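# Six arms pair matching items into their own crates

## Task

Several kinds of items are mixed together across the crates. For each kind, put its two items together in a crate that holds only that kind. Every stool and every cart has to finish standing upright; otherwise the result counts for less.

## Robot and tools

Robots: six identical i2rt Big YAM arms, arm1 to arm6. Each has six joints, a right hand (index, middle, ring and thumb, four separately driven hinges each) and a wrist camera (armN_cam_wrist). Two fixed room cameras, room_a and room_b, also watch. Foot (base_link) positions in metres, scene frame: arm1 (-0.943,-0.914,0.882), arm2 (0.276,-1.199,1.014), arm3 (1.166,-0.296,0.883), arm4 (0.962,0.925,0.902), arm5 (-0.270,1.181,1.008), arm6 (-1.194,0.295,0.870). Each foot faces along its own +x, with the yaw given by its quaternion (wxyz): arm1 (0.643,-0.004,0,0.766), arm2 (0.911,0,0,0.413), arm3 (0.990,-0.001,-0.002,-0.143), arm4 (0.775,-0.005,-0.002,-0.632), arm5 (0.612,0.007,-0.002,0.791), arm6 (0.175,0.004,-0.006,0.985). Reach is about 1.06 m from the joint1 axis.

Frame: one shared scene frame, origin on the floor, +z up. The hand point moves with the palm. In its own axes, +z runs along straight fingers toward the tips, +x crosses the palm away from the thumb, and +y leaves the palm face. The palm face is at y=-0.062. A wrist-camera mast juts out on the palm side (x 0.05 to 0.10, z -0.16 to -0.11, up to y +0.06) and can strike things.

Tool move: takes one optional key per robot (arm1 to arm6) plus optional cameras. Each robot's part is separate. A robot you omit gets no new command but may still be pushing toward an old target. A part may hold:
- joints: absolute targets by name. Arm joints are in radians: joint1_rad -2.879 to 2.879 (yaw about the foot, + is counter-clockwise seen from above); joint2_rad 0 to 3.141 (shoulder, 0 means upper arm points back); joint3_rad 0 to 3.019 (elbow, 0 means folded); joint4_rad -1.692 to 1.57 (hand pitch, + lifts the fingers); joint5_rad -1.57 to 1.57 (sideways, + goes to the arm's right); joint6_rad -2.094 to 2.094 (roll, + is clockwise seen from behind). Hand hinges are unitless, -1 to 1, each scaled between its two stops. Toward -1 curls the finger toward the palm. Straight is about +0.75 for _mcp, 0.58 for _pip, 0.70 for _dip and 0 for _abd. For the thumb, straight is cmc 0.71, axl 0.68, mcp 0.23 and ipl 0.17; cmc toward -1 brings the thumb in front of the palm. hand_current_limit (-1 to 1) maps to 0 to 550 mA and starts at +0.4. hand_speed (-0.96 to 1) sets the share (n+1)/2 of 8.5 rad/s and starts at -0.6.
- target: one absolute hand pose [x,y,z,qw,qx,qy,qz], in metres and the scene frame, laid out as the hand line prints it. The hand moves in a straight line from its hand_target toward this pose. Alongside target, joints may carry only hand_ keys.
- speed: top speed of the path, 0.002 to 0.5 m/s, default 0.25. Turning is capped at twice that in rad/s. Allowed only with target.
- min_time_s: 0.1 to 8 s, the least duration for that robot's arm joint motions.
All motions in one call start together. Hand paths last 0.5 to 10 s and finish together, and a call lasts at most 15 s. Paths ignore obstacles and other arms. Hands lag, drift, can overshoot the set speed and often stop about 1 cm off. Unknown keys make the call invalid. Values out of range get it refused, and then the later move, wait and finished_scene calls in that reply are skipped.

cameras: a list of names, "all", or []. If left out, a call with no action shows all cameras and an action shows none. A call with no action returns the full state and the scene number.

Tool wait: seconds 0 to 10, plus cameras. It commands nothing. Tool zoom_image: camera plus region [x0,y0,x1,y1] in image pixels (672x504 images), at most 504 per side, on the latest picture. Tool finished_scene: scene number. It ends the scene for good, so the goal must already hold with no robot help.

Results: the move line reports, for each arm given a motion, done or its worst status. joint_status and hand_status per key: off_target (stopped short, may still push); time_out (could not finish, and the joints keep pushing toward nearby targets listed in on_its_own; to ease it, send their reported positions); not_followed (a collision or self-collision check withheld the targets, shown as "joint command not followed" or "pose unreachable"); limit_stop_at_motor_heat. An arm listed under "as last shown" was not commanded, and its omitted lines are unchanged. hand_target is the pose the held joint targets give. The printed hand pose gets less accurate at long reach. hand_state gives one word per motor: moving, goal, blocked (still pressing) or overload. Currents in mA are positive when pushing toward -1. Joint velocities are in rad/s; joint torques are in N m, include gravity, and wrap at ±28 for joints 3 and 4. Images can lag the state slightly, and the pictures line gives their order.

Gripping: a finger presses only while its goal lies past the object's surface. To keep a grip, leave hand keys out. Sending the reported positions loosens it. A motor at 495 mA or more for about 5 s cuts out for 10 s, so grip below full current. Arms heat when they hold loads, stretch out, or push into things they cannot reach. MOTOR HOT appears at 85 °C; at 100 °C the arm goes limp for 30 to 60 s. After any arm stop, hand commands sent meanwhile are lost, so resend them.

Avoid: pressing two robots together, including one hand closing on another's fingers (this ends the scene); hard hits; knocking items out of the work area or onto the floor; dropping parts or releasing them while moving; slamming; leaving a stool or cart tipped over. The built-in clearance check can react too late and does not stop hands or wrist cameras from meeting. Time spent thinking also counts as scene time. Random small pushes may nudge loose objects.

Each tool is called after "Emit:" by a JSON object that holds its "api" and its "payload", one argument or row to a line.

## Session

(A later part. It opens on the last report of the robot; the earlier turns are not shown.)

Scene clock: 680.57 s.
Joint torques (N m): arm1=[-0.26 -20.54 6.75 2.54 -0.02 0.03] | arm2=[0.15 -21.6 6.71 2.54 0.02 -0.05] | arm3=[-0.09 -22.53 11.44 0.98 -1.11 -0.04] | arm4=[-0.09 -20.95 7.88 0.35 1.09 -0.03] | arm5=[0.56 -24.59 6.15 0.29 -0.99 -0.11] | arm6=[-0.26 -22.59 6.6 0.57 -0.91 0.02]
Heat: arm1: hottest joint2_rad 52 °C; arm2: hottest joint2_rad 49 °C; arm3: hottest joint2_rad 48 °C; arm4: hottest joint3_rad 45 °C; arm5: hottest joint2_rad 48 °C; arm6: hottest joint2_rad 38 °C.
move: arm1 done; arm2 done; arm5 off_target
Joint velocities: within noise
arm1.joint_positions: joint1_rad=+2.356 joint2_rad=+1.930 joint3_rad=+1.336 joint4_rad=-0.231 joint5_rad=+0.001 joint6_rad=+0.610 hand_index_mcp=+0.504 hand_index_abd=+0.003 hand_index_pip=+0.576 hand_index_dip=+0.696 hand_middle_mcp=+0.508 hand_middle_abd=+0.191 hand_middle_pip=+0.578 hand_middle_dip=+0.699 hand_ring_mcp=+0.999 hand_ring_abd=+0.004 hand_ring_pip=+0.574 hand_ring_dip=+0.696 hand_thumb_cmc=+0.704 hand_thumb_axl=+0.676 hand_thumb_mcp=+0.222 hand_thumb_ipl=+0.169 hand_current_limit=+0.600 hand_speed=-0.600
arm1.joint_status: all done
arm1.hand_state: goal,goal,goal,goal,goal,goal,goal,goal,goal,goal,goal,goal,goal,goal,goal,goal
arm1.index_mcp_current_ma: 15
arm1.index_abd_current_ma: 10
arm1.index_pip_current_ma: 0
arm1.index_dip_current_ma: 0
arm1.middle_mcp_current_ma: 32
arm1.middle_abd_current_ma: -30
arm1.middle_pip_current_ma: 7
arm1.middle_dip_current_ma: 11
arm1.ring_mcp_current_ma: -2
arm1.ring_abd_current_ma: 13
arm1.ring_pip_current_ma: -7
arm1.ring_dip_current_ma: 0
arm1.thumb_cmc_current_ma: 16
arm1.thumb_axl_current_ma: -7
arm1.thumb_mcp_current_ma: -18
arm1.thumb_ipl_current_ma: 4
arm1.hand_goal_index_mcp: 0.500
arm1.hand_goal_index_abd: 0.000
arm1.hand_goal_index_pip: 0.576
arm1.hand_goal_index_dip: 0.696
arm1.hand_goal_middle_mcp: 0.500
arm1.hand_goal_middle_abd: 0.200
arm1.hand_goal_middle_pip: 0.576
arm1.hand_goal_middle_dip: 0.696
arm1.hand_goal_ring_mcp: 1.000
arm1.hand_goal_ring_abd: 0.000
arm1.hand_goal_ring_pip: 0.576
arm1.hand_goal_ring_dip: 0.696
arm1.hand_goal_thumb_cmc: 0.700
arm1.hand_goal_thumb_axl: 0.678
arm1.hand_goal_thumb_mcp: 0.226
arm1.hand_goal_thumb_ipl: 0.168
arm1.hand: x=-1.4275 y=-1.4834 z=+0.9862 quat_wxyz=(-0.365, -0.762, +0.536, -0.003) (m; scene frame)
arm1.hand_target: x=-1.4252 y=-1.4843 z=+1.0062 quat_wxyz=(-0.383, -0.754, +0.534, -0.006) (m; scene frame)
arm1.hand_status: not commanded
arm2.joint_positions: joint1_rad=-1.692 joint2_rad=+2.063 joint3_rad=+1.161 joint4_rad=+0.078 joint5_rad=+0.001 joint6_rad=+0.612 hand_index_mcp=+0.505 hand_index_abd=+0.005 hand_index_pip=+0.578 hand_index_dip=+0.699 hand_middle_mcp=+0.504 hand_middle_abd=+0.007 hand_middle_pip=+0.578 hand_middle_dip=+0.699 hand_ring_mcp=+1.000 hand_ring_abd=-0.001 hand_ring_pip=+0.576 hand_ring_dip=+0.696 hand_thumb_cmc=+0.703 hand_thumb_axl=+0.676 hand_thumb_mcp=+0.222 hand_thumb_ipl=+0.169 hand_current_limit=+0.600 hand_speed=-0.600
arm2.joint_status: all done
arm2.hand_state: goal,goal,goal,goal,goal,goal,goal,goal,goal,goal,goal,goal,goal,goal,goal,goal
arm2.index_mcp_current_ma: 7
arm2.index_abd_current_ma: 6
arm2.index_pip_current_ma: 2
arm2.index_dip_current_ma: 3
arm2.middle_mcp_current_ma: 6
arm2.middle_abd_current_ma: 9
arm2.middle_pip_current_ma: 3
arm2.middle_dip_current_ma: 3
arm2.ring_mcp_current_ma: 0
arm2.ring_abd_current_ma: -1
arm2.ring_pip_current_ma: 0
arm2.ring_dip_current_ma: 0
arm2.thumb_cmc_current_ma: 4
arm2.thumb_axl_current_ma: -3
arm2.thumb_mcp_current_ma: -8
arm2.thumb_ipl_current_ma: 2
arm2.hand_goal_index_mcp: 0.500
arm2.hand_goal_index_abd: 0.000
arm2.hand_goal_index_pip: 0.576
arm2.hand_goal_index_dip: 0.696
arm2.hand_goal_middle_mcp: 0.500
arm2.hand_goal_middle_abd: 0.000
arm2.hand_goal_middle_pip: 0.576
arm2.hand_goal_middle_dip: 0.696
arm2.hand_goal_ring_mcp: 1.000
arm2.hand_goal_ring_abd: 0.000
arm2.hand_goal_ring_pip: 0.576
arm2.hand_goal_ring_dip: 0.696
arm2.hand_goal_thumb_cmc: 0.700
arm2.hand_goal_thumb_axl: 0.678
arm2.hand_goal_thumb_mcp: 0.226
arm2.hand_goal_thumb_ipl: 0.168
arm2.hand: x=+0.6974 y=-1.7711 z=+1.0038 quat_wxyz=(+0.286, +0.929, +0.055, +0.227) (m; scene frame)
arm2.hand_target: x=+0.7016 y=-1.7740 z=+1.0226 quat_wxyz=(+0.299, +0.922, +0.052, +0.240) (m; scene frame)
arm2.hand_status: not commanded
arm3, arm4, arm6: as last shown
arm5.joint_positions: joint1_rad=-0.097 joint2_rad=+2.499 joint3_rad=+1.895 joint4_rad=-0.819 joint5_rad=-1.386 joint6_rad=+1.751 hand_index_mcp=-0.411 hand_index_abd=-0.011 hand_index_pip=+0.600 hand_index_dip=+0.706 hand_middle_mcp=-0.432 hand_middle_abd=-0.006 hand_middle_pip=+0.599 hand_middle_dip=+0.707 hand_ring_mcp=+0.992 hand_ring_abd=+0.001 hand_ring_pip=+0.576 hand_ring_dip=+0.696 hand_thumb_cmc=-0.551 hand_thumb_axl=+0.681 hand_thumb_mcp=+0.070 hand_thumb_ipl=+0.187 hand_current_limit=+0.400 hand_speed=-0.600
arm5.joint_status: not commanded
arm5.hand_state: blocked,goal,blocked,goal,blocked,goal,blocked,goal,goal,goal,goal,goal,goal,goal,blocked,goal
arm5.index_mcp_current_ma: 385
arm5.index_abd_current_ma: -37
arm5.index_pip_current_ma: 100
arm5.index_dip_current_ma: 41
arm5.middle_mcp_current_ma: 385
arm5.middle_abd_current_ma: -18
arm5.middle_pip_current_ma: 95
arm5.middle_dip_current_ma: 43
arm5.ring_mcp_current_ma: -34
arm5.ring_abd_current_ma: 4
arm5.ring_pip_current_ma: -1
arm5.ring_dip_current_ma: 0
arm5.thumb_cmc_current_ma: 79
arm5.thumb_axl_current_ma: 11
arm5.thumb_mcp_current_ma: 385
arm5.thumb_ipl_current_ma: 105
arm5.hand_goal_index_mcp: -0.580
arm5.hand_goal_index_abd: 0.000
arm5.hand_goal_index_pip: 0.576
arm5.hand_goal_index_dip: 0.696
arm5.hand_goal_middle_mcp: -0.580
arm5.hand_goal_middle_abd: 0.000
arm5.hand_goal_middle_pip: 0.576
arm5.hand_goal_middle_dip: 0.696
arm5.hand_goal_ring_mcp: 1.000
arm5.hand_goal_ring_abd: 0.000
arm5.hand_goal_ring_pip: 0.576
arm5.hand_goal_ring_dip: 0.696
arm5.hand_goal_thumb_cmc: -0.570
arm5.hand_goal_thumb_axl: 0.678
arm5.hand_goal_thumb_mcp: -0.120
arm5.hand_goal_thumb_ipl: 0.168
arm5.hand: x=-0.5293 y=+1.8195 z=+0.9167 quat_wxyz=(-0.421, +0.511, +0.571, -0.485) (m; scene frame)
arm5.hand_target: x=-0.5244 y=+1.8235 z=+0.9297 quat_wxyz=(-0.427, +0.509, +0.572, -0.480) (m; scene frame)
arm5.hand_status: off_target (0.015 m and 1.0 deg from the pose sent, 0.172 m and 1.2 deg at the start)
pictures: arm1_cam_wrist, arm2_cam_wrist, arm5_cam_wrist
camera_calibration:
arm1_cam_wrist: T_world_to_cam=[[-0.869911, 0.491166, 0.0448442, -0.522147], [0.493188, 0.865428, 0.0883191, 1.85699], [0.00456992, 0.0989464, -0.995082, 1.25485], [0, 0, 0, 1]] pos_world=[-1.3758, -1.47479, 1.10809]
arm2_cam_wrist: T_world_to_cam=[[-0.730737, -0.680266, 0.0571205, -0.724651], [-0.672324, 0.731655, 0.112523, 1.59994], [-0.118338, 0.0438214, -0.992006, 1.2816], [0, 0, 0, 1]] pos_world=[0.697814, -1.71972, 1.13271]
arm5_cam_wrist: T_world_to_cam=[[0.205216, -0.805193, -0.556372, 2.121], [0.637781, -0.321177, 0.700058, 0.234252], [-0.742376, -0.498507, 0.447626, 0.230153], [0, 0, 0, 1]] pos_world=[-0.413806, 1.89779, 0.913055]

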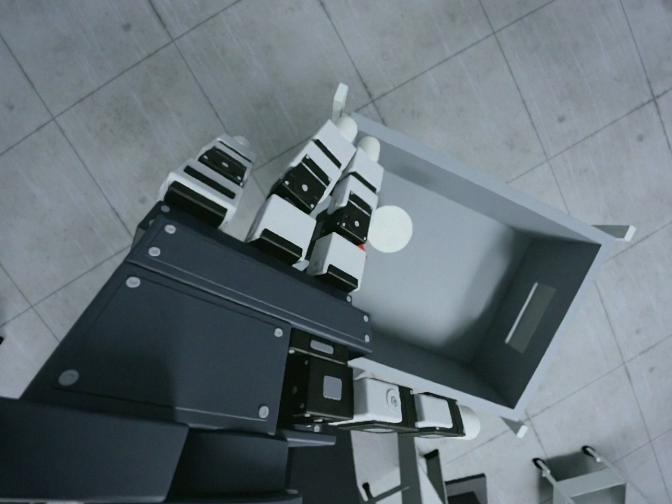

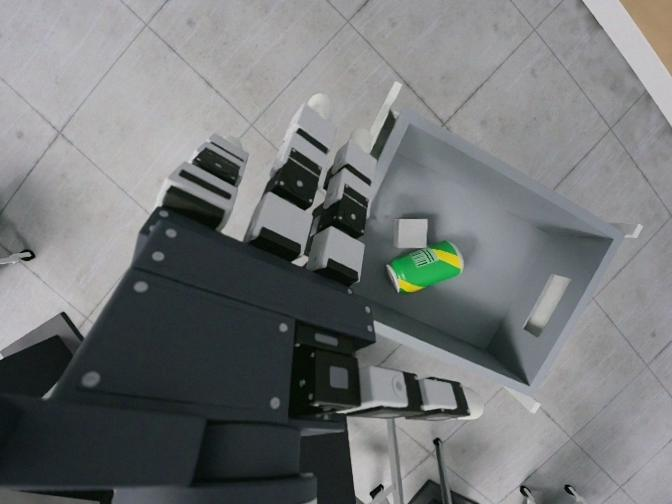

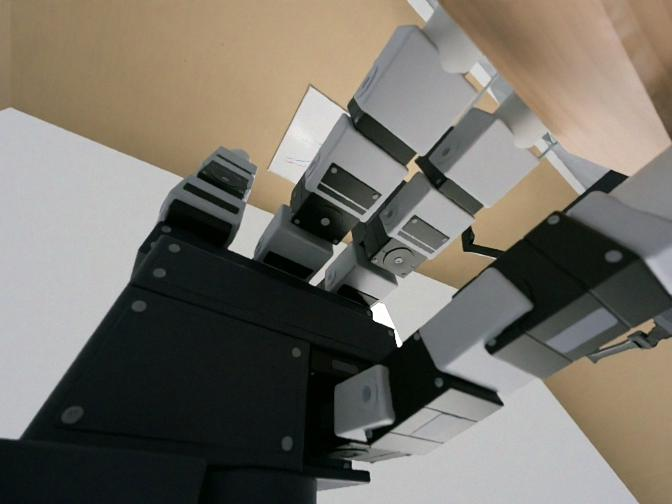

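Emit:
{"api": "move", "payload": {
  "arm1": {"joints":{"hand_index_mcp":1.0,"hand_middle_mcp":1.0,"hand_middle_abd":0.0}},
  "arm3": {"joints":{"joint2_rad":2.15,"joint3_rad":2.1,"hand_index_mcp":-0.205,"hand_middle_mcp":-0.205}},
  "arm5": {"joints":{"joint1_rad":-2.26},"min_time_s":7},
  "arm6": {"target":[-1.846,0.400,0.735,-0.095,0.1132,0.7578,-0.6359],"speed":0.1},
  "cameras": ["arm1_cam_wrist","arm3_cam_wrist","arm6_cam_wrist","arm5_cam_wrist"]
}}

Scene clock: 803.67 s.
Joint torques (N m): arm1=[-0.15 -20.42 6.69 2.45 -0.06 0.07] | arm2=[0.21 -21.54 6.68 2.52 0.03 -0.05] | arm3=[-0.26 -23.53 9.78 1.22 -0.88 -0.19] | arm4=[0.09 -21.36 7.9 0.35 1.1 -0.01] | arm5=[2.32 -24.53 6 0.25 -1 -0.08] | arm6=[-0.21 -22.95 7.51 0.5 -0.92 0.04]
Heat: arm1: hottest joint2_rad 54 °C; arm2: hottest joint2_rad 49 °C; arm3: hottest joint2_rad 47 °C; arm4: hottest joint2_rad 46 °C; arm5: hottest joint2_rad 60 °C; arm6: hottest joint2_rad 38 °C.
move: arm1 done; arm3 done; arm5 done; arm6 moving
Joint velocities: arm1=[within noise] | arm2=[within noise] | arm3=[within noise] | arm4=[within noise] | arm5=[-0.161 -0.015 -0.012 -0.007 -0.022 -0.022] | arm6=[within noise]
arm1.joint_positions: joint1_rad=+2.356 joint2_rad=+1.930 joint3_rad=+1.336 joint4_rad=-0.230 joint5_rad=+0.001 joint6_rad=+0.611 hand_index_mcp=+0.999 hand_index_abd=+0.003 hand_index_pip=+0.576 hand_index_dip=+0.696 hand_middle_mcp=+0.999 hand_middle_abd=+0.006 hand_middle_pip=+0.578 hand_middle_dip=+0.699 hand_ring_mcp=+1.000 hand_ring_abd=+0.004 hand_ring_pip=+0.574 hand_ring_dip=+0.696 hand_thumb_cmc=+0.704 hand_thumb_axl=+0.676 hand_thumb_mcp=+0.222 hand_thumb_ipl=+0.169 hand_current_limit=+0.600 hand_speed=-0.600
arm1.joint_status: all done
arm1.hand_state: goal,goal,goal,goal,goal,goal,goal,goal,goal,goal,goal,goal,goal,goal,goal,goal
arm1.index_mcp_current_ma: -2
arm1.index_abd_current_ma: 10
arm1.index_pip_current_ma: 0
arm1.index_dip_current_ma: 0
arm1.middle_mcp_current_ma: -2
arm1.middle_abd_current_ma: 21
arm1.middle_pip_current_ma: 7
arm1.middle_dip_current_ma: 11
arm1.ring_mcp_current_ma: -2
arm1.ring_abd_current_ma: 13
arm1.ring_pip_current_ma: -7
arm1.ring_dip_current_ma: 0
arm1.thumb_cmc_current_ma: 16
arm1.thumb_axl_current_ma: -7
arm1.thumb_mcp_current_ma: -18
arm1.thumb_ipl_current_ma: 4
arm1.hand_goal_index_mcp: 1.000
arm1.hand_goal_index_abd: 0.000
arm1.hand_goal_index_pip: 0.576
arm1.hand_goal_index_dip: 0.696
arm1.hand_goal_middle_mcp: 1.000
arm1.hand_goal_middle_abd: 0.000
arm1.hand_goal_middle_pip: 0.576
arm1.hand_goal_middle_dip: 0.696
arm1.hand_goal_ring_mcp: 1.000
arm1.hand_goal_ring_abd: 0.000
arm1.hand_goal_ring_pip: 0.576
arm1.hand_goal_ring_dip: 0.696
arm1.hand_goal_thumb_cmc: 0.700
arm1.hand_goal_thumb_axl: 0.678
arm1.hand_goal_thumb_mcp: 0.226
arm1.hand_goal_thumb_ipl: 0.168
arm1.hand: x=-1.4276 y=-1.4835 z=+0.9864 quat_wxyz=(-0.365, -0.761, +0.536, -0.003) (m; scene frame)
arm1.hand_target: x=-1.4252 y=-1.4843 z=+1.0062 quat_wxyz=(-0.383, -0.754, +0.534, -0.006) (m; scene frame)
arm1.hand_status: not commanded
arm2, arm4: as last shown
arm3.joint_positions: joint1_rad=-0.112 joint2_rad=+2.166 joint3_rad=+2.091 joint4_rad=-0.827 joint5_rad=-1.391 joint6_rad=+1.825 hand_index_mcp=-0.206 hand_index_abd=-0.002 hand_index_pip=+0.573 hand_index_dip=+0.693 hand_middle_mcp=-0.206 hand_middle_abd=-0.001 hand_middle_pip=+0.574 hand_middle_dip=+0.693 hand_ring_mcp=-0.265 hand_ring_abd=+0.001 hand_ring_pip=+0.572 hand_ring_dip=+0.693 hand_thumb_cmc=-0.569 hand_thumb_axl=+0.677 hand_thumb_mcp=+0.224 hand_thumb_ipl=+0.168 hand_current_limit=+0.400 hand_speed=-0.600
arm3.joint_status: all done
arm3.hand_state: goal,goal,goal,goal,goal,goal,goal,goal,overload,goal,goal,goal,goal,goal,goal,goal
arm3.index_mcp_current_ma: -1
arm3.index_abd_current_ma: 0
arm3.index_pip_current_ma: -1
arm3.index_dip_current_ma: -1
arm3.middle_mcp_current_ma: -1
arm3.middle_abd_current_ma: 0
arm3.middle_pip_current_ma: -1
arm3.middle_dip_current_ma: -1
arm3.ring_mcp_current_ma: 0
arm3.ring_abd_current_ma: 0
arm3.ring_pip_current_ma: -2
arm3.ring_dip_current_ma: -1
arm3.thumb_cmc_current_ma: 0
arm3.thumb_axl_current_ma: 0
arm3.thumb_mcp_current_ma: -2
arm3.thumb_ipl_current_ma: 0
arm3.hand_goal_index_mcp: -0.204
arm3.hand_goal_index_abd: 0.000
arm3.hand_goal_index_pip: 0.576
arm3.hand_goal_index_dip: 0.696
arm3.hand_goal_middle_mcp: -0.204
arm3.hand_goal_middle_abd: 0.000
arm3.hand_goal_middle_pip: 0.576
arm3.hand_goal_middle_dip: 0.696
arm3.hand_goal_ring_mcp: 1.000
arm3.hand_goal_ring_abd: 0.000
arm3.hand_goal_ring_pip: 0.576
arm3.hand_goal_ring_dip: 0.696
arm3.hand_goal_thumb_cmc: -0.570
arm3.hand_goal_thumb_axl: 0.678
arm3.hand_goal_thumb_mcp: 0.226
arm3.hand_goal_thumb_ipl: 0.168
arm3.hand: x=+1.9157 y=-0.4422 z=+1.0958 quat_wxyz=(-0.584, +0.755, -0.032, +0.297) (m; scene frame)
arm3.hand_target: x=+1.9180 y=-0.4387 z=+1.1117 quat_wxyz=(-0.580, +0.754, -0.017, +0.308) (m; scene frame)
arm3.hand_status: not commanded
arm5.joint_positions: joint1_rad=-2.268 joint2_rad=+2.499 joint3_rad=+1.895 joint4_rad=-0.819 joint5_rad=-1.386 joint6_rad=+1.749 hand_index_mcp=-0.411 hand_index_abd=-0.012 hand_index_pip=+0.601 hand_index_dip=+0.706 hand_middle_mcp=-0.434 hand_middle_abd=-0.006 hand_middle_pip=+0.600 hand_middle_dip=+0.707 hand_ring_mcp=+0.992 hand_ring_abd=+0.001 hand_ring_pip=+0.576 hand_ring_dip=+0.696 hand_thumb_cmc=-0.550 hand_thumb_axl=+0.681 hand_thumb_mcp=+0.070 hand_thumb_ipl=+0.188 hand_current_limit=+0.400 hand_speed=-0.600
arm5.joint_status: all done
arm5.hand_state: blocked,goal,blocked,goal,blocked,goal,blocked,goal,goal,goal,goal,goal,goal,goal,blocked,goal
arm5.index_mcp_current_ma: 384
arm5.index_abd_current_ma: -39
arm5.index_pip_current_ma: 102
arm5.index_dip_current_ma: 41
arm5.middle_mcp_current_ma: 383
arm5.middle_abd_current_ma: -20
arm5.middle_pip_current_ma: 97
arm5.middle_dip_current_ma: 43
arm5.ring_mcp_current_ma: -34
arm5.ring_abd_current_ma: 4
arm5.ring_pip_current_ma: -1
arm5.ring_dip_current_ma: 0
arm5.thumb_cmc_current_ma: 81
arm5.thumb_axl_current_ma: 11
arm5.thumb_mcp_current_ma: 385
arm5.thumb_ipl_current_ma: 109
arm5.hand_goal_index_mcp: -0.580
arm5.hand_goal_index_abd: 0.000
arm5.hand_goal_index_pip: 0.576
arm5.hand_goal_index_dip: 0.696
arm5.hand_goal_middle_mcp: -0.580
arm5.hand_goal_middle_abd: 0.000
arm5.hand_goal_middle_pip: 0.576
arm5.hand_goal_middle_dip: 0.696
arm5.hand_goal_ring_mcp: 1.000
arm5.hand_goal_ring_abd: 0.000
arm5.hand_goal_ring_pip: 0.576
arm5.hand_goal_ring_dip: 0.696
arm5.hand_goal_thumb_cmc: -0.570
arm5.hand_goal_thumb_axl: 0.678
arm5.hand_goal_thumb_mcp: -0.120
arm5.hand_goal_thumb_ipl: 0.168
arm5.hand: x=+0.4007 y=+1.0355 z=+0.8988 quat_wxyz=(-0.628, +0.742, -0.194, +0.136) (m; scene frame)
arm5.hand_target: x=+0.4038 y=+1.0397 z=+0.9119 quat_wxyz=(-0.628, +0.743, -0.186, +0.139) (m; scene frame)
arm5.hand_status: not commanded
arm6.joint_positions: joint1_rad=-0.039 joint2_rad=+2.668 joint3_rad=+2.132 joint4_rad=-1.569 joint5_rad=-1.382 joint6_rad=+1.044 hand_index_mcp=-0.187 hand_index_abd=+0.003 hand_index_pip=+0.578 hand_index_dip=+0.699 hand_middle_mcp=-0.188 hand_middle_abd=-0.003 hand_middle_pip=+0.578 hand_middle_dip=+0.697 hand_ring_mcp=+0.991 hand_ring_abd=+0.001 hand_ring_pip=+0.576 hand_ring_dip=+0.696 hand_thumb_cmc=-0.571 hand_thumb_axl=+0.677 hand_thumb_mcp=+0.222 hand_thumb_ipl=+0.170 hand_current_limit=+0.400 hand_speed=-0.600
arm6.joint_status: not commanded
arm6.hand_state: goal,goal,goal,goal,goal,goal,goal,goal,goal,goal,goal,goal,goal,goal,goal,goal
arm6.index_mcp_current_ma: -10
arm6.index_abd_current_ma: 2
arm6.index_pip_current_ma: 2
arm6.index_dip_current_ma: 3
arm6.middle_mcp_current_ma: -13
arm6.middle_abd_current_ma: -2
arm6.middle_pip_current_ma: 2
arm6.middle_dip_current_ma: 1
arm6.ring_mcp_current_ma: -15
arm6.ring_abd_current_ma: 1
arm6.ring_pip_current_ma: 0
arm6.ring_dip_current_ma: 0
arm6.thumb_cmc_current_ma: -1
arm6.thumb_axl_current_ma: -1
arm6.thumb_mcp_current_ma: -6
arm6.thumb_ipl_current_ma: 3
arm6.hand_goal_index_mcp: -0.180
arm6.hand_goal_index_abd: 0.000
arm6.hand_goal_index_pip: 0.576
arm6.hand_goal_index_dip: 0.696
arm6.hand_goal_middle_mcp: -0.180
arm6.hand_goal_middle_abd: 0.000
arm6.hand_goal_middle_pip: 0.576
arm6.hand_goal_middle_dip: 0.696
arm6.hand_goal_ring_mcp: 1.000
arm6.hand_goal_ring_abd: 0.000
arm6.hand_goal_ring_pip: 0.576
arm6.hand_goal_ring_dip: 0.696
arm6.hand_goal_thumb_cmc: -0.570
arm6.hand_goal_thumb_axl: 0.678
arm6.hand_goal_thumb_mcp: 0.226
arm6.hand_goal_thumb_ipl: 0.168
arm6.hand: x=-1.8460 y=+0.3979 z=+0.7476 quat_wxyz=(-0.093, +0.115, +0.757, -0.636) (m; scene frame)
arm6.hand_target: x=-1.8457 y=+0.3998 z=+0.7353 quat_wxyz=(-0.095, +0.113, +0.758, -0.636) (m; scene frame)
arm6.hand_status: moving (0.013 m and 0.3 deg from the pose sent, 0.038 m and 0.6 deg at the start)
pictures: arm1_cam_wrist, arm3_cam_wrist, arm5_cam_wrist, arm6_cam_wrist
camera_calibration:
arm1_cam_wrist: T_world_to_cam=[[-0.869754, 0.491458, 0.044678, -0.521413], [0.493467, 0.865387, 0.0871542, 1.85864], [0.00416897, 0.0978499, -0.995192, 1.25301], [0, 0, 0, 1]] pos_world=[-1.3759, -1.4748, 1.10829]
arm3_cam_wrist: T_world_to_cam=[[-0.484179, 0.0869923, -0.870634, 1.94962], [-0.848284, -0.290542, 0.442719, 0.965576], [-0.214443, 0.9529, 0.214469, 0.725855], [0, 0, 0, 1]] pos_world=[1.9187, -0.580728, 1.11426]
arm5_cam_wrist: T_world_to_cam=[[-0.793058, 0.291215, -0.535026, 0.534478], [-0.608891, -0.353574, 0.710097, -0.0741637], [0.0176196, 0.888921, 0.457723, -1.21254], [0, 0, 0, 1]] pos_world=[0.400079, 0.895984, 0.893631]
arm6_cam_wrist: T_world_to_cam=[[0.793529, -0.0698267, -0.604513, 1.97155], [0.551537, 0.502283, 0.665972, 0.268618], [0.257134, -0.861879, 0.437089, 0.605882], [0, 0, 0, 1]] pos_world=[-1.86843, 0.524942, 0.748111]

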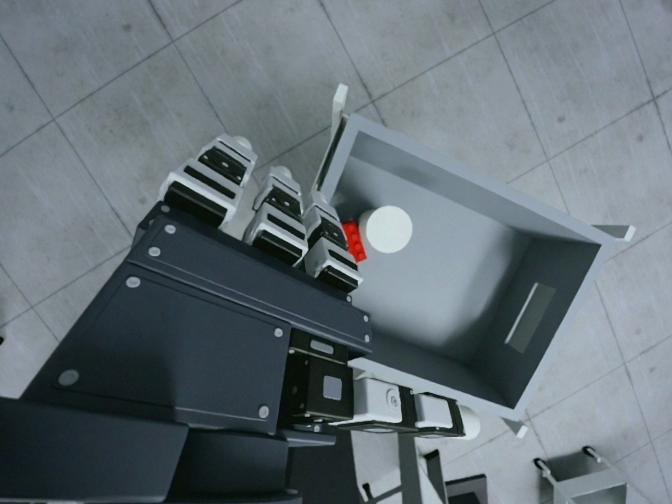

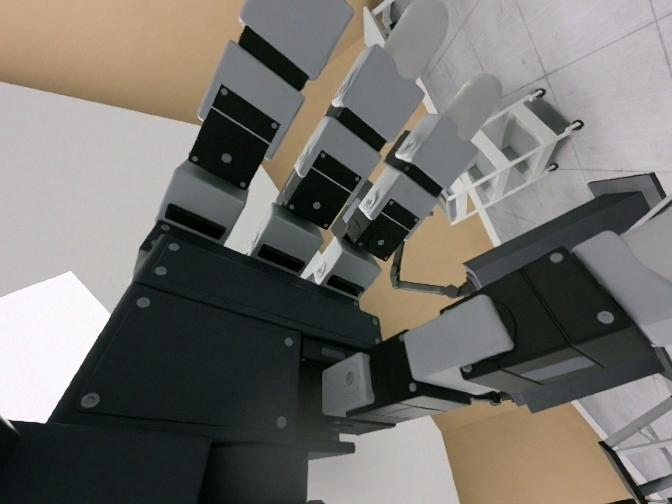

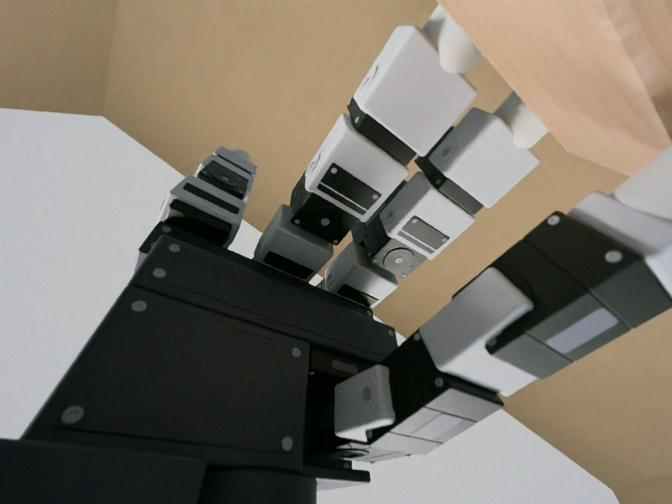

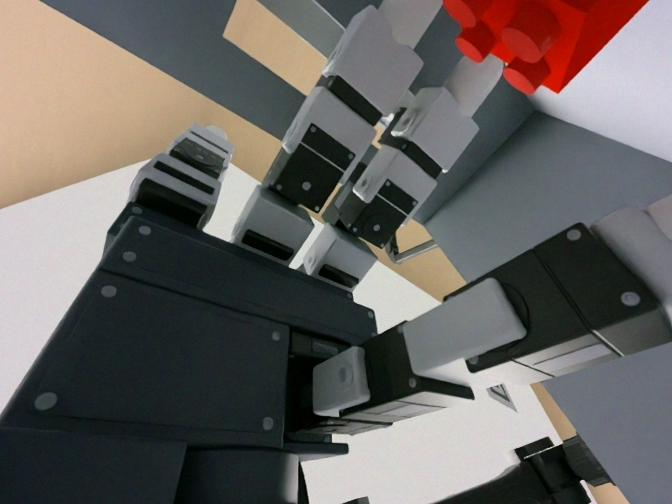

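Emit:
{"api": "move", "payload": {
  "arm1": {"joints":{"joint1_rad":2.04,"joint2_rad":2.4,"joint3_rad":2.1,"joint4_rad":-1.6,"joint5_rad":-1.37,"joint6_rad":1.26,"hand_index_mcp":-0.19,"hand_middle_mcp":-0.19,"hand_middle_abd":0.2,"hand_thumb_cmc":-0.571},"min_time_s":5},
  "arm2": {"joints":{"joint1_rad":-2.126,"joint2_rad":2.55,"joint3_rad":2.05,"joint4_rad":-1.65,"joint5_rad":-1.36,"joint6_rad":1.0,"hand_index_mcp":-0.19,"hand_middle_mcp":-0.19,"hand_middle_abd":0.2,"hand_thumb_cmc":-0.571},"min_time_s":5},
  "arm3": {"joints":{"joint1_rad":-0.046,"joint2_rad":2.4,"joint3_rad":2.1,"joint4_rad":-1.6,"joint5_rad":1.37,"joint6_rad":-1.26,"hand_index_mcp":-0.25,"hand_middle_mcp":-0.25,"hand_middle_abd":0.2,"hand_current_limit":0.6},"min_time_s":6},
  "arm5": {"target":[0.300,1.095,0.80,-0.632,0.7533,-0.1396,0.1172],"speed":0.1},
  "arm6": {"target":[-1.872,0.410,0.738,-0.0783,0.0934,0.7603,-0.6379],"speed":0.1,"joints":{"hand_middle_abd":0.2}},
  "cameras": ["arm6_cam_wrist","arm5_cam_wrist","room_a","room_b"]
}}

Scene clock: 905.60 s.
Joint torques (N m): arm1=[-1.03 -20.19 10.99 -0.5 -1.16 0.16] | arm2=[-0.03 -23.41 10.04 -0.73 -0.86 0.09] | arm3=[0.03 -22.01 8.14 -0.81 0.92 -0.2] | arm4=[0.44 -21.25 7.97 0.39 1.1 0.02] | arm5=[1.67 -19.72 4.75 -0.31 -0.95 -0.11] | arm6=[0.32 -23.12 11.07 -0.62 -0.84 0.22]
Heat: arm1: hottest joint2_rad 52 °C; arm2: hottest joint2_rad 49 °C; arm3: hottest joint2_rad 42 °C; arm4: hottest joint2_rad 47 °C; arm5: hottest joint2_rad 59 °C; arm6: hottest joint2_rad 39 °C.
move: arm1 done; arm2 done; arm3 done; arm5 moving; arm6 moving
Joint velocities: within noise
arm1.joint_positions: joint1_rad=+2.048 joint2_rad=+2.371 joint3_rad=+2.041 joint4_rad=-1.588 joint5_rad=-1.367 joint6_rad=+1.250 hand_index_mcp=-0.190 hand_index_abd=+0.004 hand_index_pip=+0.576 hand_index_dip=+0.696 hand_middle_mcp=-0.191 hand_middle_abd=+0.192 hand_middle_pip=+0.578 hand_middle_dip=+0.699 hand_ring_mcp=+0.991 hand_ring_abd=+0.003 hand_ring_pip=+0.574 hand_ring_dip=+0.696 hand_thumb_cmc=-0.568 hand_thumb_axl=+0.676 hand_thumb_mcp=+0.223 hand_thumb_ipl=+0.169 hand_current_limit=+0.600 hand_speed=-0.600
arm1.joint_status: all done
arm1.hand_state: goal,goal,goal,goal,goal,goal,goal,goal,goal,goal,goal,goal,goal,goal,goal,goal
arm1.index_mcp_current_ma: -1
arm1.index_abd_current_ma: 13
arm1.index_pip_current_ma: 0
arm1.index_dip_current_ma: 0
arm1.middle_mcp_current_ma: -4
arm1.middle_abd_current_ma: -27
arm1.middle_pip_current_ma: 6
arm1.middle_dip_current_ma: 10
arm1.ring_mcp_current_ma: -39
arm1.ring_abd_current_ma: 9
arm1.ring_pip_current_ma: -7
arm1.ring_dip_current_ma: 0
arm1.thumb_cmc_current_ma: 7
arm1.thumb_axl_current_ma: -7
arm1.thumb_mcp_current_ma: -16
arm1.thumb_ipl_current_ma: 4
arm1.hand_goal_index_mcp: -0.190
arm1.hand_goal_index_abd: 0.000
arm1.hand_goal_index_pip: 0.576
arm1.hand_goal_index_dip: 0.696
arm1.hand_goal_middle_mcp: -0.190
arm1.hand_goal_middle_abd: 0.200
arm1.hand_goal_middle_pip: 0.576
arm1.hand_goal_middle_dip: 0.696
arm1.hand_goal_ring_mcp: 1.000
arm1.hand_goal_ring_abd: 0.000
arm1.hand_goal_ring_pip: 0.576
arm1.hand_goal_ring_dip: 0.696
arm1.hand_goal_thumb_cmc: -0.570
arm1.hand_goal_thumb_axl: 0.678
arm1.hand_goal_thumb_mcp: 0.226
arm1.hand_goal_thumb_ipl: 0.168
arm1.hand: x=-1.3617 y=-1.4222 z=+0.9191 quat_wxyz=(+0.235, -0.259, +0.724, -0.594) (m; scene frame)
arm1.hand_target: x=-1.3749 y=-1.4266 z=+0.9199 quat_wxyz=(+0.230, -0.257, +0.724, -0.597) (m; scene frame)
arm1.hand_status: not commanded
arm2.joint_positions: joint1_rad=-2.123 joint2_rad=+2.536 joint3_rad=+2.004 joint4_rad=-1.638 joint5_rad=-1.358 joint6_rad=+0.992 hand_index_mcp=-0.189 hand_index_abd=+0.005 hand_index_pip=+0.578 hand_index_dip=+0.699 hand_middle_mcp=-0.193 hand_middle_abd=+0.193 hand_middle_pip=+0.577 hand_middle_dip=+0.698 hand_ring_mcp=+0.991 hand_ring_abd=+0.000 hand_ring_pip=+0.576 hand_ring_dip=+0.696 hand_thumb_cmc=-0.568 hand_thumb_axl=+0.676 hand_thumb_mcp=+0.223 hand_thumb_ipl=+0.169 hand_current_limit=+0.600 hand_speed=-0.600
arm2.joint_status: all done
arm2.hand_state: goal,goal,goal,goal,goal,goal,goal,goal,goal,goal,goal,goal,goal,goal,goal,goal
arm2.index_mcp_current_ma: 1
arm2.index_abd_current_ma: 6
arm2.index_pip_current_ma: 2
arm2.index_dip_current_ma: 3
arm2.middle_mcp_current_ma: -3
arm2.middle_abd_current_ma: -9
arm2.middle_pip_current_ma: 0
arm2.middle_dip_current_ma: 3
arm2.ring_mcp_current_ma: -18
arm2.ring_abd_current_ma: 0
arm2.ring_pip_current_ma: 0
arm2.ring_dip_current_ma: 0
arm2.thumb_cmc_current_ma: 2
arm2.thumb_axl_current_ma: -3
arm2.thumb_mcp_current_ma: -5
arm2.thumb_ipl_current_ma: 1
arm2.hand_goal_index_mcp: -0.190
arm2.hand_goal_index_abd: 0.000
arm2.hand_goal_index_pip: 0.576
arm2.hand_goal_index_dip: 0.696
arm2.hand_goal_middle_mcp: -0.190
arm2.hand_goal_middle_abd: 0.200
arm2.hand_goal_middle_pip: 0.576
arm2.hand_goal_middle_dip: 0.696
arm2.hand_goal_ring_mcp: 1.000
arm2.hand_goal_ring_abd: 0.000
arm2.hand_goal_ring_pip: 0.576
arm2.hand_goal_ring_dip: 0.696
arm2.hand_goal_thumb_cmc: -0.570
arm2.hand_goal_thumb_axl: 0.678
arm2.hand_goal_thumb_mcp: 0.226
arm2.hand_goal_thumb_ipl: 0.168
arm2.hand: x=+0.6026 y=-1.7421 z=+0.9368 quat_wxyz=(-0.544, +0.637, -0.427, +0.341) (m; scene frame)
arm2.hand_target: x=+0.6046 y=-1.7538 z=+0.9412 quat_wxyz=(-0.541, +0.638, -0.425, +0.347) (m; scene frame)
arm2.hand_status: not commanded
arm3.joint_positions: joint1_rad=-0.056 joint2_rad=+2.392 joint3_rad=+2.091 joint4_rad=-1.590 joint5_rad=+1.367 joint6_rad=-1.246 hand_index_mcp=-0.249 hand_index_abd=+0.004 hand_index_pip=+0.576 hand_index_dip=+0.694 hand_middle_mcp=-0.250 hand_middle_abd=+0.192 hand_middle_pip=+0.576 hand_middle_dip=+0.694 hand_ring_mcp=-0.075 hand_ring_abd=-0.001 hand_ring_pip=+0.575 hand_ring_dip=+0.694 hand_thumb_cmc=-0.573 hand_thumb_axl=+0.677 hand_thumb_mcp=+0.223 hand_thumb_ipl=+0.168 hand_current_limit=+0.600 hand_speed=-0.600
arm3.joint_status: all done
arm3.hand_state: goal,goal,goal,goal,goal,goal,goal,goal,overload,goal,goal,goal,goal,goal,goal,goal
arm3.index_mcp_current_ma: 0
arm3.index_abd_current_ma: 2
arm3.index_pip_current_ma: 0
arm3.index_dip_current_ma: -1
arm3.middle_mcp_current_ma: 0
arm3.middle_abd_current_ma: -5
arm3.middle_pip_current_ma: 0
arm3.middle_dip_current_ma: -1
arm3.ring_mcp_current_ma: 0
arm3.ring_abd_current_ma: 0
arm3.ring_pip_current_ma: 0
arm3.ring_dip_current_ma: -1
arm3.thumb_cmc_current_ma: -2
arm3.thumb_axl_current_ma: 0
arm3.thumb_mcp_current_ma: -2
arm3.thumb_ipl_current_ma: 0
arm3.hand_goal_index_mcp: -0.250
arm3.hand_goal_index_abd: 0.000
arm3.hand_goal_index_pip: 0.576
arm3.hand_goal_index_dip: 0.696
arm3.hand_goal_middle_mcp: -0.250
arm3.hand_goal_middle_abd: 0.200
arm3.hand_goal_middle_pip: 0.576
arm3.hand_goal_middle_dip: 0.696
arm3.hand_goal_ring_mcp: 1.000
arm3.hand_goal_ring_abd: 0.000
arm3.hand_goal_ring_pip: 0.576
arm3.hand_goal_ring_dip: 0.696
arm3.hand_goal_thumb_cmc: -0.570
arm3.hand_goal_thumb_axl: 0.678
arm3.hand_goal_thumb_mcp: 0.226
arm3.hand_goal_thumb_ipl: 0.168
arm3.on_its_own: hand_ring_mcp moved +0.190 toward your old target +1.000
arm3.hand: x=+1.7716 y=-0.6774 z=+0.9257 quat_wxyz=(-0.127, +0.158, +0.755, -0.623) (m; scene frame)
arm3.hand_target: x=+1.7741 y=-0.6714 z=+0.9235 quat_wxyz=(-0.132, +0.145, +0.757, -0.624) (m; scene frame)
arm3.hand_status: not commanded
arm4: as last shown
arm5.joint_positions: joint1_rad=-2.255 joint2_rad=+2.539 joint3_rad=+1.632 joint4_rad=-0.926 joint5_rad=-1.380 joint6_rad=+1.285 hand_index_mcp=-0.411 hand_index_abd=-0.012 hand_index_pip=+0.601 hand_index_dip=+0.706 hand_middle_mcp=-0.435 hand_middle_abd=-0.007 hand_middle_pip=+0.600 hand_middle_dip=+0.707 hand_ring_mcp=+0.992 hand_ring_abd=+0.001 hand_ring_pip=+0.576 hand_ring_dip=+0.696 hand_thumb_cmc=-0.550 hand_thumb_axl=+0.681 hand_thumb_mcp=+0.070 hand_thumb_ipl=+0.188 hand_current_limit=+0.400 hand_speed=-0.600
arm5.joint_status: not commanded
arm5.hand_state: blocked,goal,blocked,goal,blocked,goal,blocked,goal,goal,goal,goal,goal,blocked,goal,blocked,goal
arm5.index_mcp_current_ma: 385
arm5.index_abd_current_ma: -41
arm5.index_pip_current_ma: 103
arm5.index_dip_current_ma: 41
arm5.middle_mcp_current_ma: 385
arm5.middle_abd_current_ma: -21
arm5.middle_pip_current_ma: 98
arm5.middle_dip_current_ma: 43
arm5.ring_mcp_current_ma: -34
arm5.ring_abd_current_ma: 4
arm5.ring_pip_current_ma: -1
arm5.ring_dip_current_ma: 0
arm5.thumb_cmc_current_ma: 84
arm5.thumb_axl_current_ma: 12
arm5.thumb_mcp_current_ma: 385
arm5.thumb_ipl_current_ma: 110
arm5.hand_goal_index_mcp: -0.580
arm5.hand_goal_index_abd: 0.000
arm5.hand_goal_index_pip: 0.576
arm5.hand_goal_index_dip: 0.696
arm5.hand_goal_middle_mcp: -0.580
arm5.hand_goal_middle_abd: 0.000
arm5.hand_goal_middle_pip: 0.576
arm5.hand_goal_middle_dip: 0.696
arm5.hand_goal_ring_mcp: 1.000
arm5.hand_goal_ring_abd: 0.000
arm5.hand_goal_ring_pip: 0.576
arm5.hand_goal_ring_dip: 0.696
arm5.hand_goal_thumb_cmc: -0.570
arm5.hand_goal_thumb_axl: 0.678
arm5.hand_goal_thumb_mcp: -0.120
arm5.hand_goal_thumb_ipl: 0.168
arm5.hand: x=+0.3003 y=+1.0892 z=+0.8028 quat_wxyz=(-0.630, +0.753, -0.142, +0.123) (m; scene frame)
arm5.hand_target: x=+0.3000 y=+1.0951 z=+0.8001 quat_wxyz=(-0.632, +0.753, -0.140, +0.117) (m; scene frame)
arm5.hand_status: moving (0.006 m and 0.7 deg from the pose sent, 0.153 m and 6.7 deg at the start)
arm6.joint_positions: joint1_rad=-0.039 joint2_rad=+2.757 joint3_rad=+2.315 joint4_rad=-1.677 joint5_rad=-1.357 joint6_rad=+1.003 hand_index_mcp=-0.187 hand_index_abd=+0.003 hand_index_pip=+0.578 hand_index_dip=+0.699 hand_middle_mcp=-0.188 hand_middle_abd=+0.191 hand_middle_pip=+0.578 hand_middle_dip=+0.697 hand_ring_mcp=+0.991 hand_ring_abd=+0.001 hand_ring_pip=+0.576 hand_ring_dip=+0.696 hand_thumb_cmc=-0.571 hand_thumb_axl=+0.677 hand_thumb_mcp=+0.222 hand_thumb_ipl=+0.170 hand_current_limit=+0.400 hand_speed=-0.600
arm6.joint_status: all done
arm6.hand_state: goal,goal,goal,goal,goal,goal,goal,goal,goal,goal,goal,goal,goal,goal,goal,goal
arm6.index_mcp_current_ma: -10
arm6.index_abd_current_ma: 2
arm6.index_pip_current_ma: 2
arm6.index_dip_current_ma: 3
arm6.middle_mcp_current_ma: -13
arm6.middle_abd_current_ma: -11
arm6.middle_pip_current_ma: 2
arm6.middle_dip_current_ma: 1
arm6.ring_mcp_current_ma: -15
arm6.ring_abd_current_ma: 1
arm6.ring_pip_current_ma: 0
arm6.ring_dip_current_ma: 0
arm6.thumb_cmc_current_ma: -1
arm6.thumb_axl_current_ma: -1
arm6.thumb_mcp_current_ma: -6
arm6.thumb_ipl_current_ma: 3
arm6.hand_goal_index_mcp: -0.180
arm6.hand_goal_index_abd: 0.000
arm6.hand_goal_index_pip: 0.576
arm6.hand_goal_index_dip: 0.696
arm6.hand_goal_middle_mcp: -0.180
arm6.hand_goal_middle_abd: 0.200
arm6.hand_goal_middle_pip: 0.576
arm6.hand_goal_middle_dip: 0.696
arm6.hand_goal_ring_mcp: 1.000
arm6.hand_goal_ring_abd: 0.000
arm6.hand_goal_ring_pip: 0.576
arm6.hand_goal_ring_dip: 0.696
arm6.hand_goal_thumb_cmc: -0.570
arm6.hand_goal_thumb_axl: 0.678
arm6.hand_goal_thumb_mcp: 0.226
arm6.hand_goal_thumb_ipl: 0.168
arm6.hand: x=-1.8676 y=+0.4098 z=+0.7436 quat_wxyz=(-0.094, +0.101, +0.766, -0.628) (m; scene frame)
arm6.hand_target: x=-1.8716 y=+0.4095 z=+0.7381 quat_wxyz=(-0.090, +0.103, +0.766, -0.628) (m; scene frame)
arm6.hand_status: moving (0.007 m and 2.4 deg from the pose sent, 0.030 m and 3.0 deg at the start; a joint's target at an end of its range on 80 of 106 steps)
pictures: arm5_cam_wrist, arm6_cam_wrist, room_a, room_b
camera_calibration:
arm5_cam_wrist: T_world_to_cam=[[-0.79315, 0.202194, -0.574483, 0.516581], [-0.602379, -0.39944, 0.691077, 0.0151895], [-0.0897401, 0.894184, 0.438613, -1.1728], [0, 0, 0, 1]] pos_world=[0.313628, 0.950318, 0.800676]
arm6_cam_wrist: T_world_to_cam=[[0.784228, -0.0388008, -0.619259, 1.96791], [0.553029, 0.496232, 0.669262, 0.28027], [0.281328, -0.867323, 0.410617, 0.690526], [0, 0, 0, 1]] pos_world=[-1.89255, 0.536186, 0.74753]

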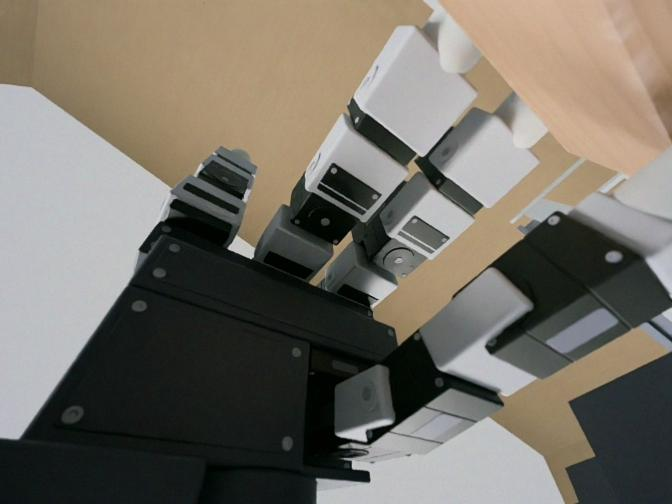

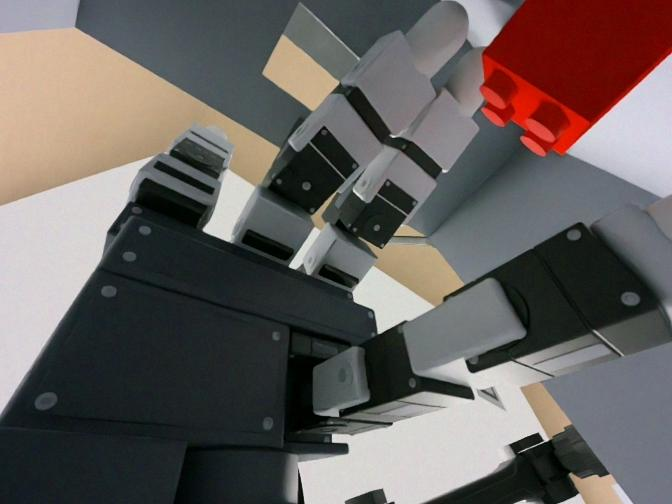

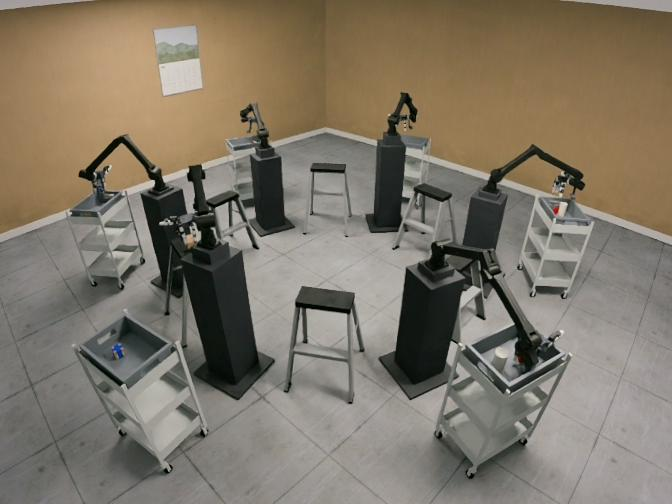

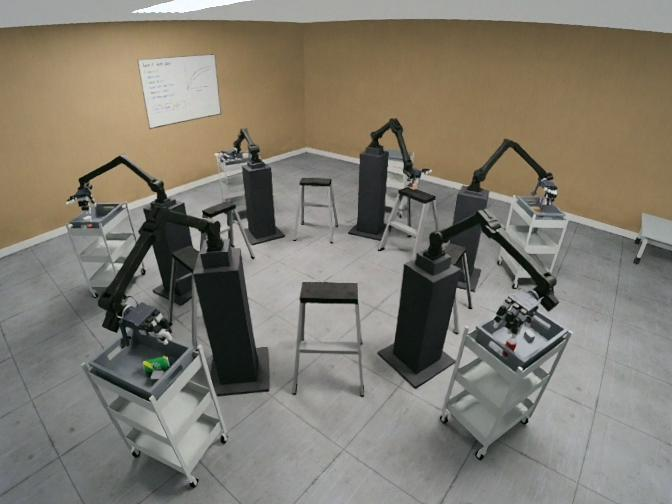

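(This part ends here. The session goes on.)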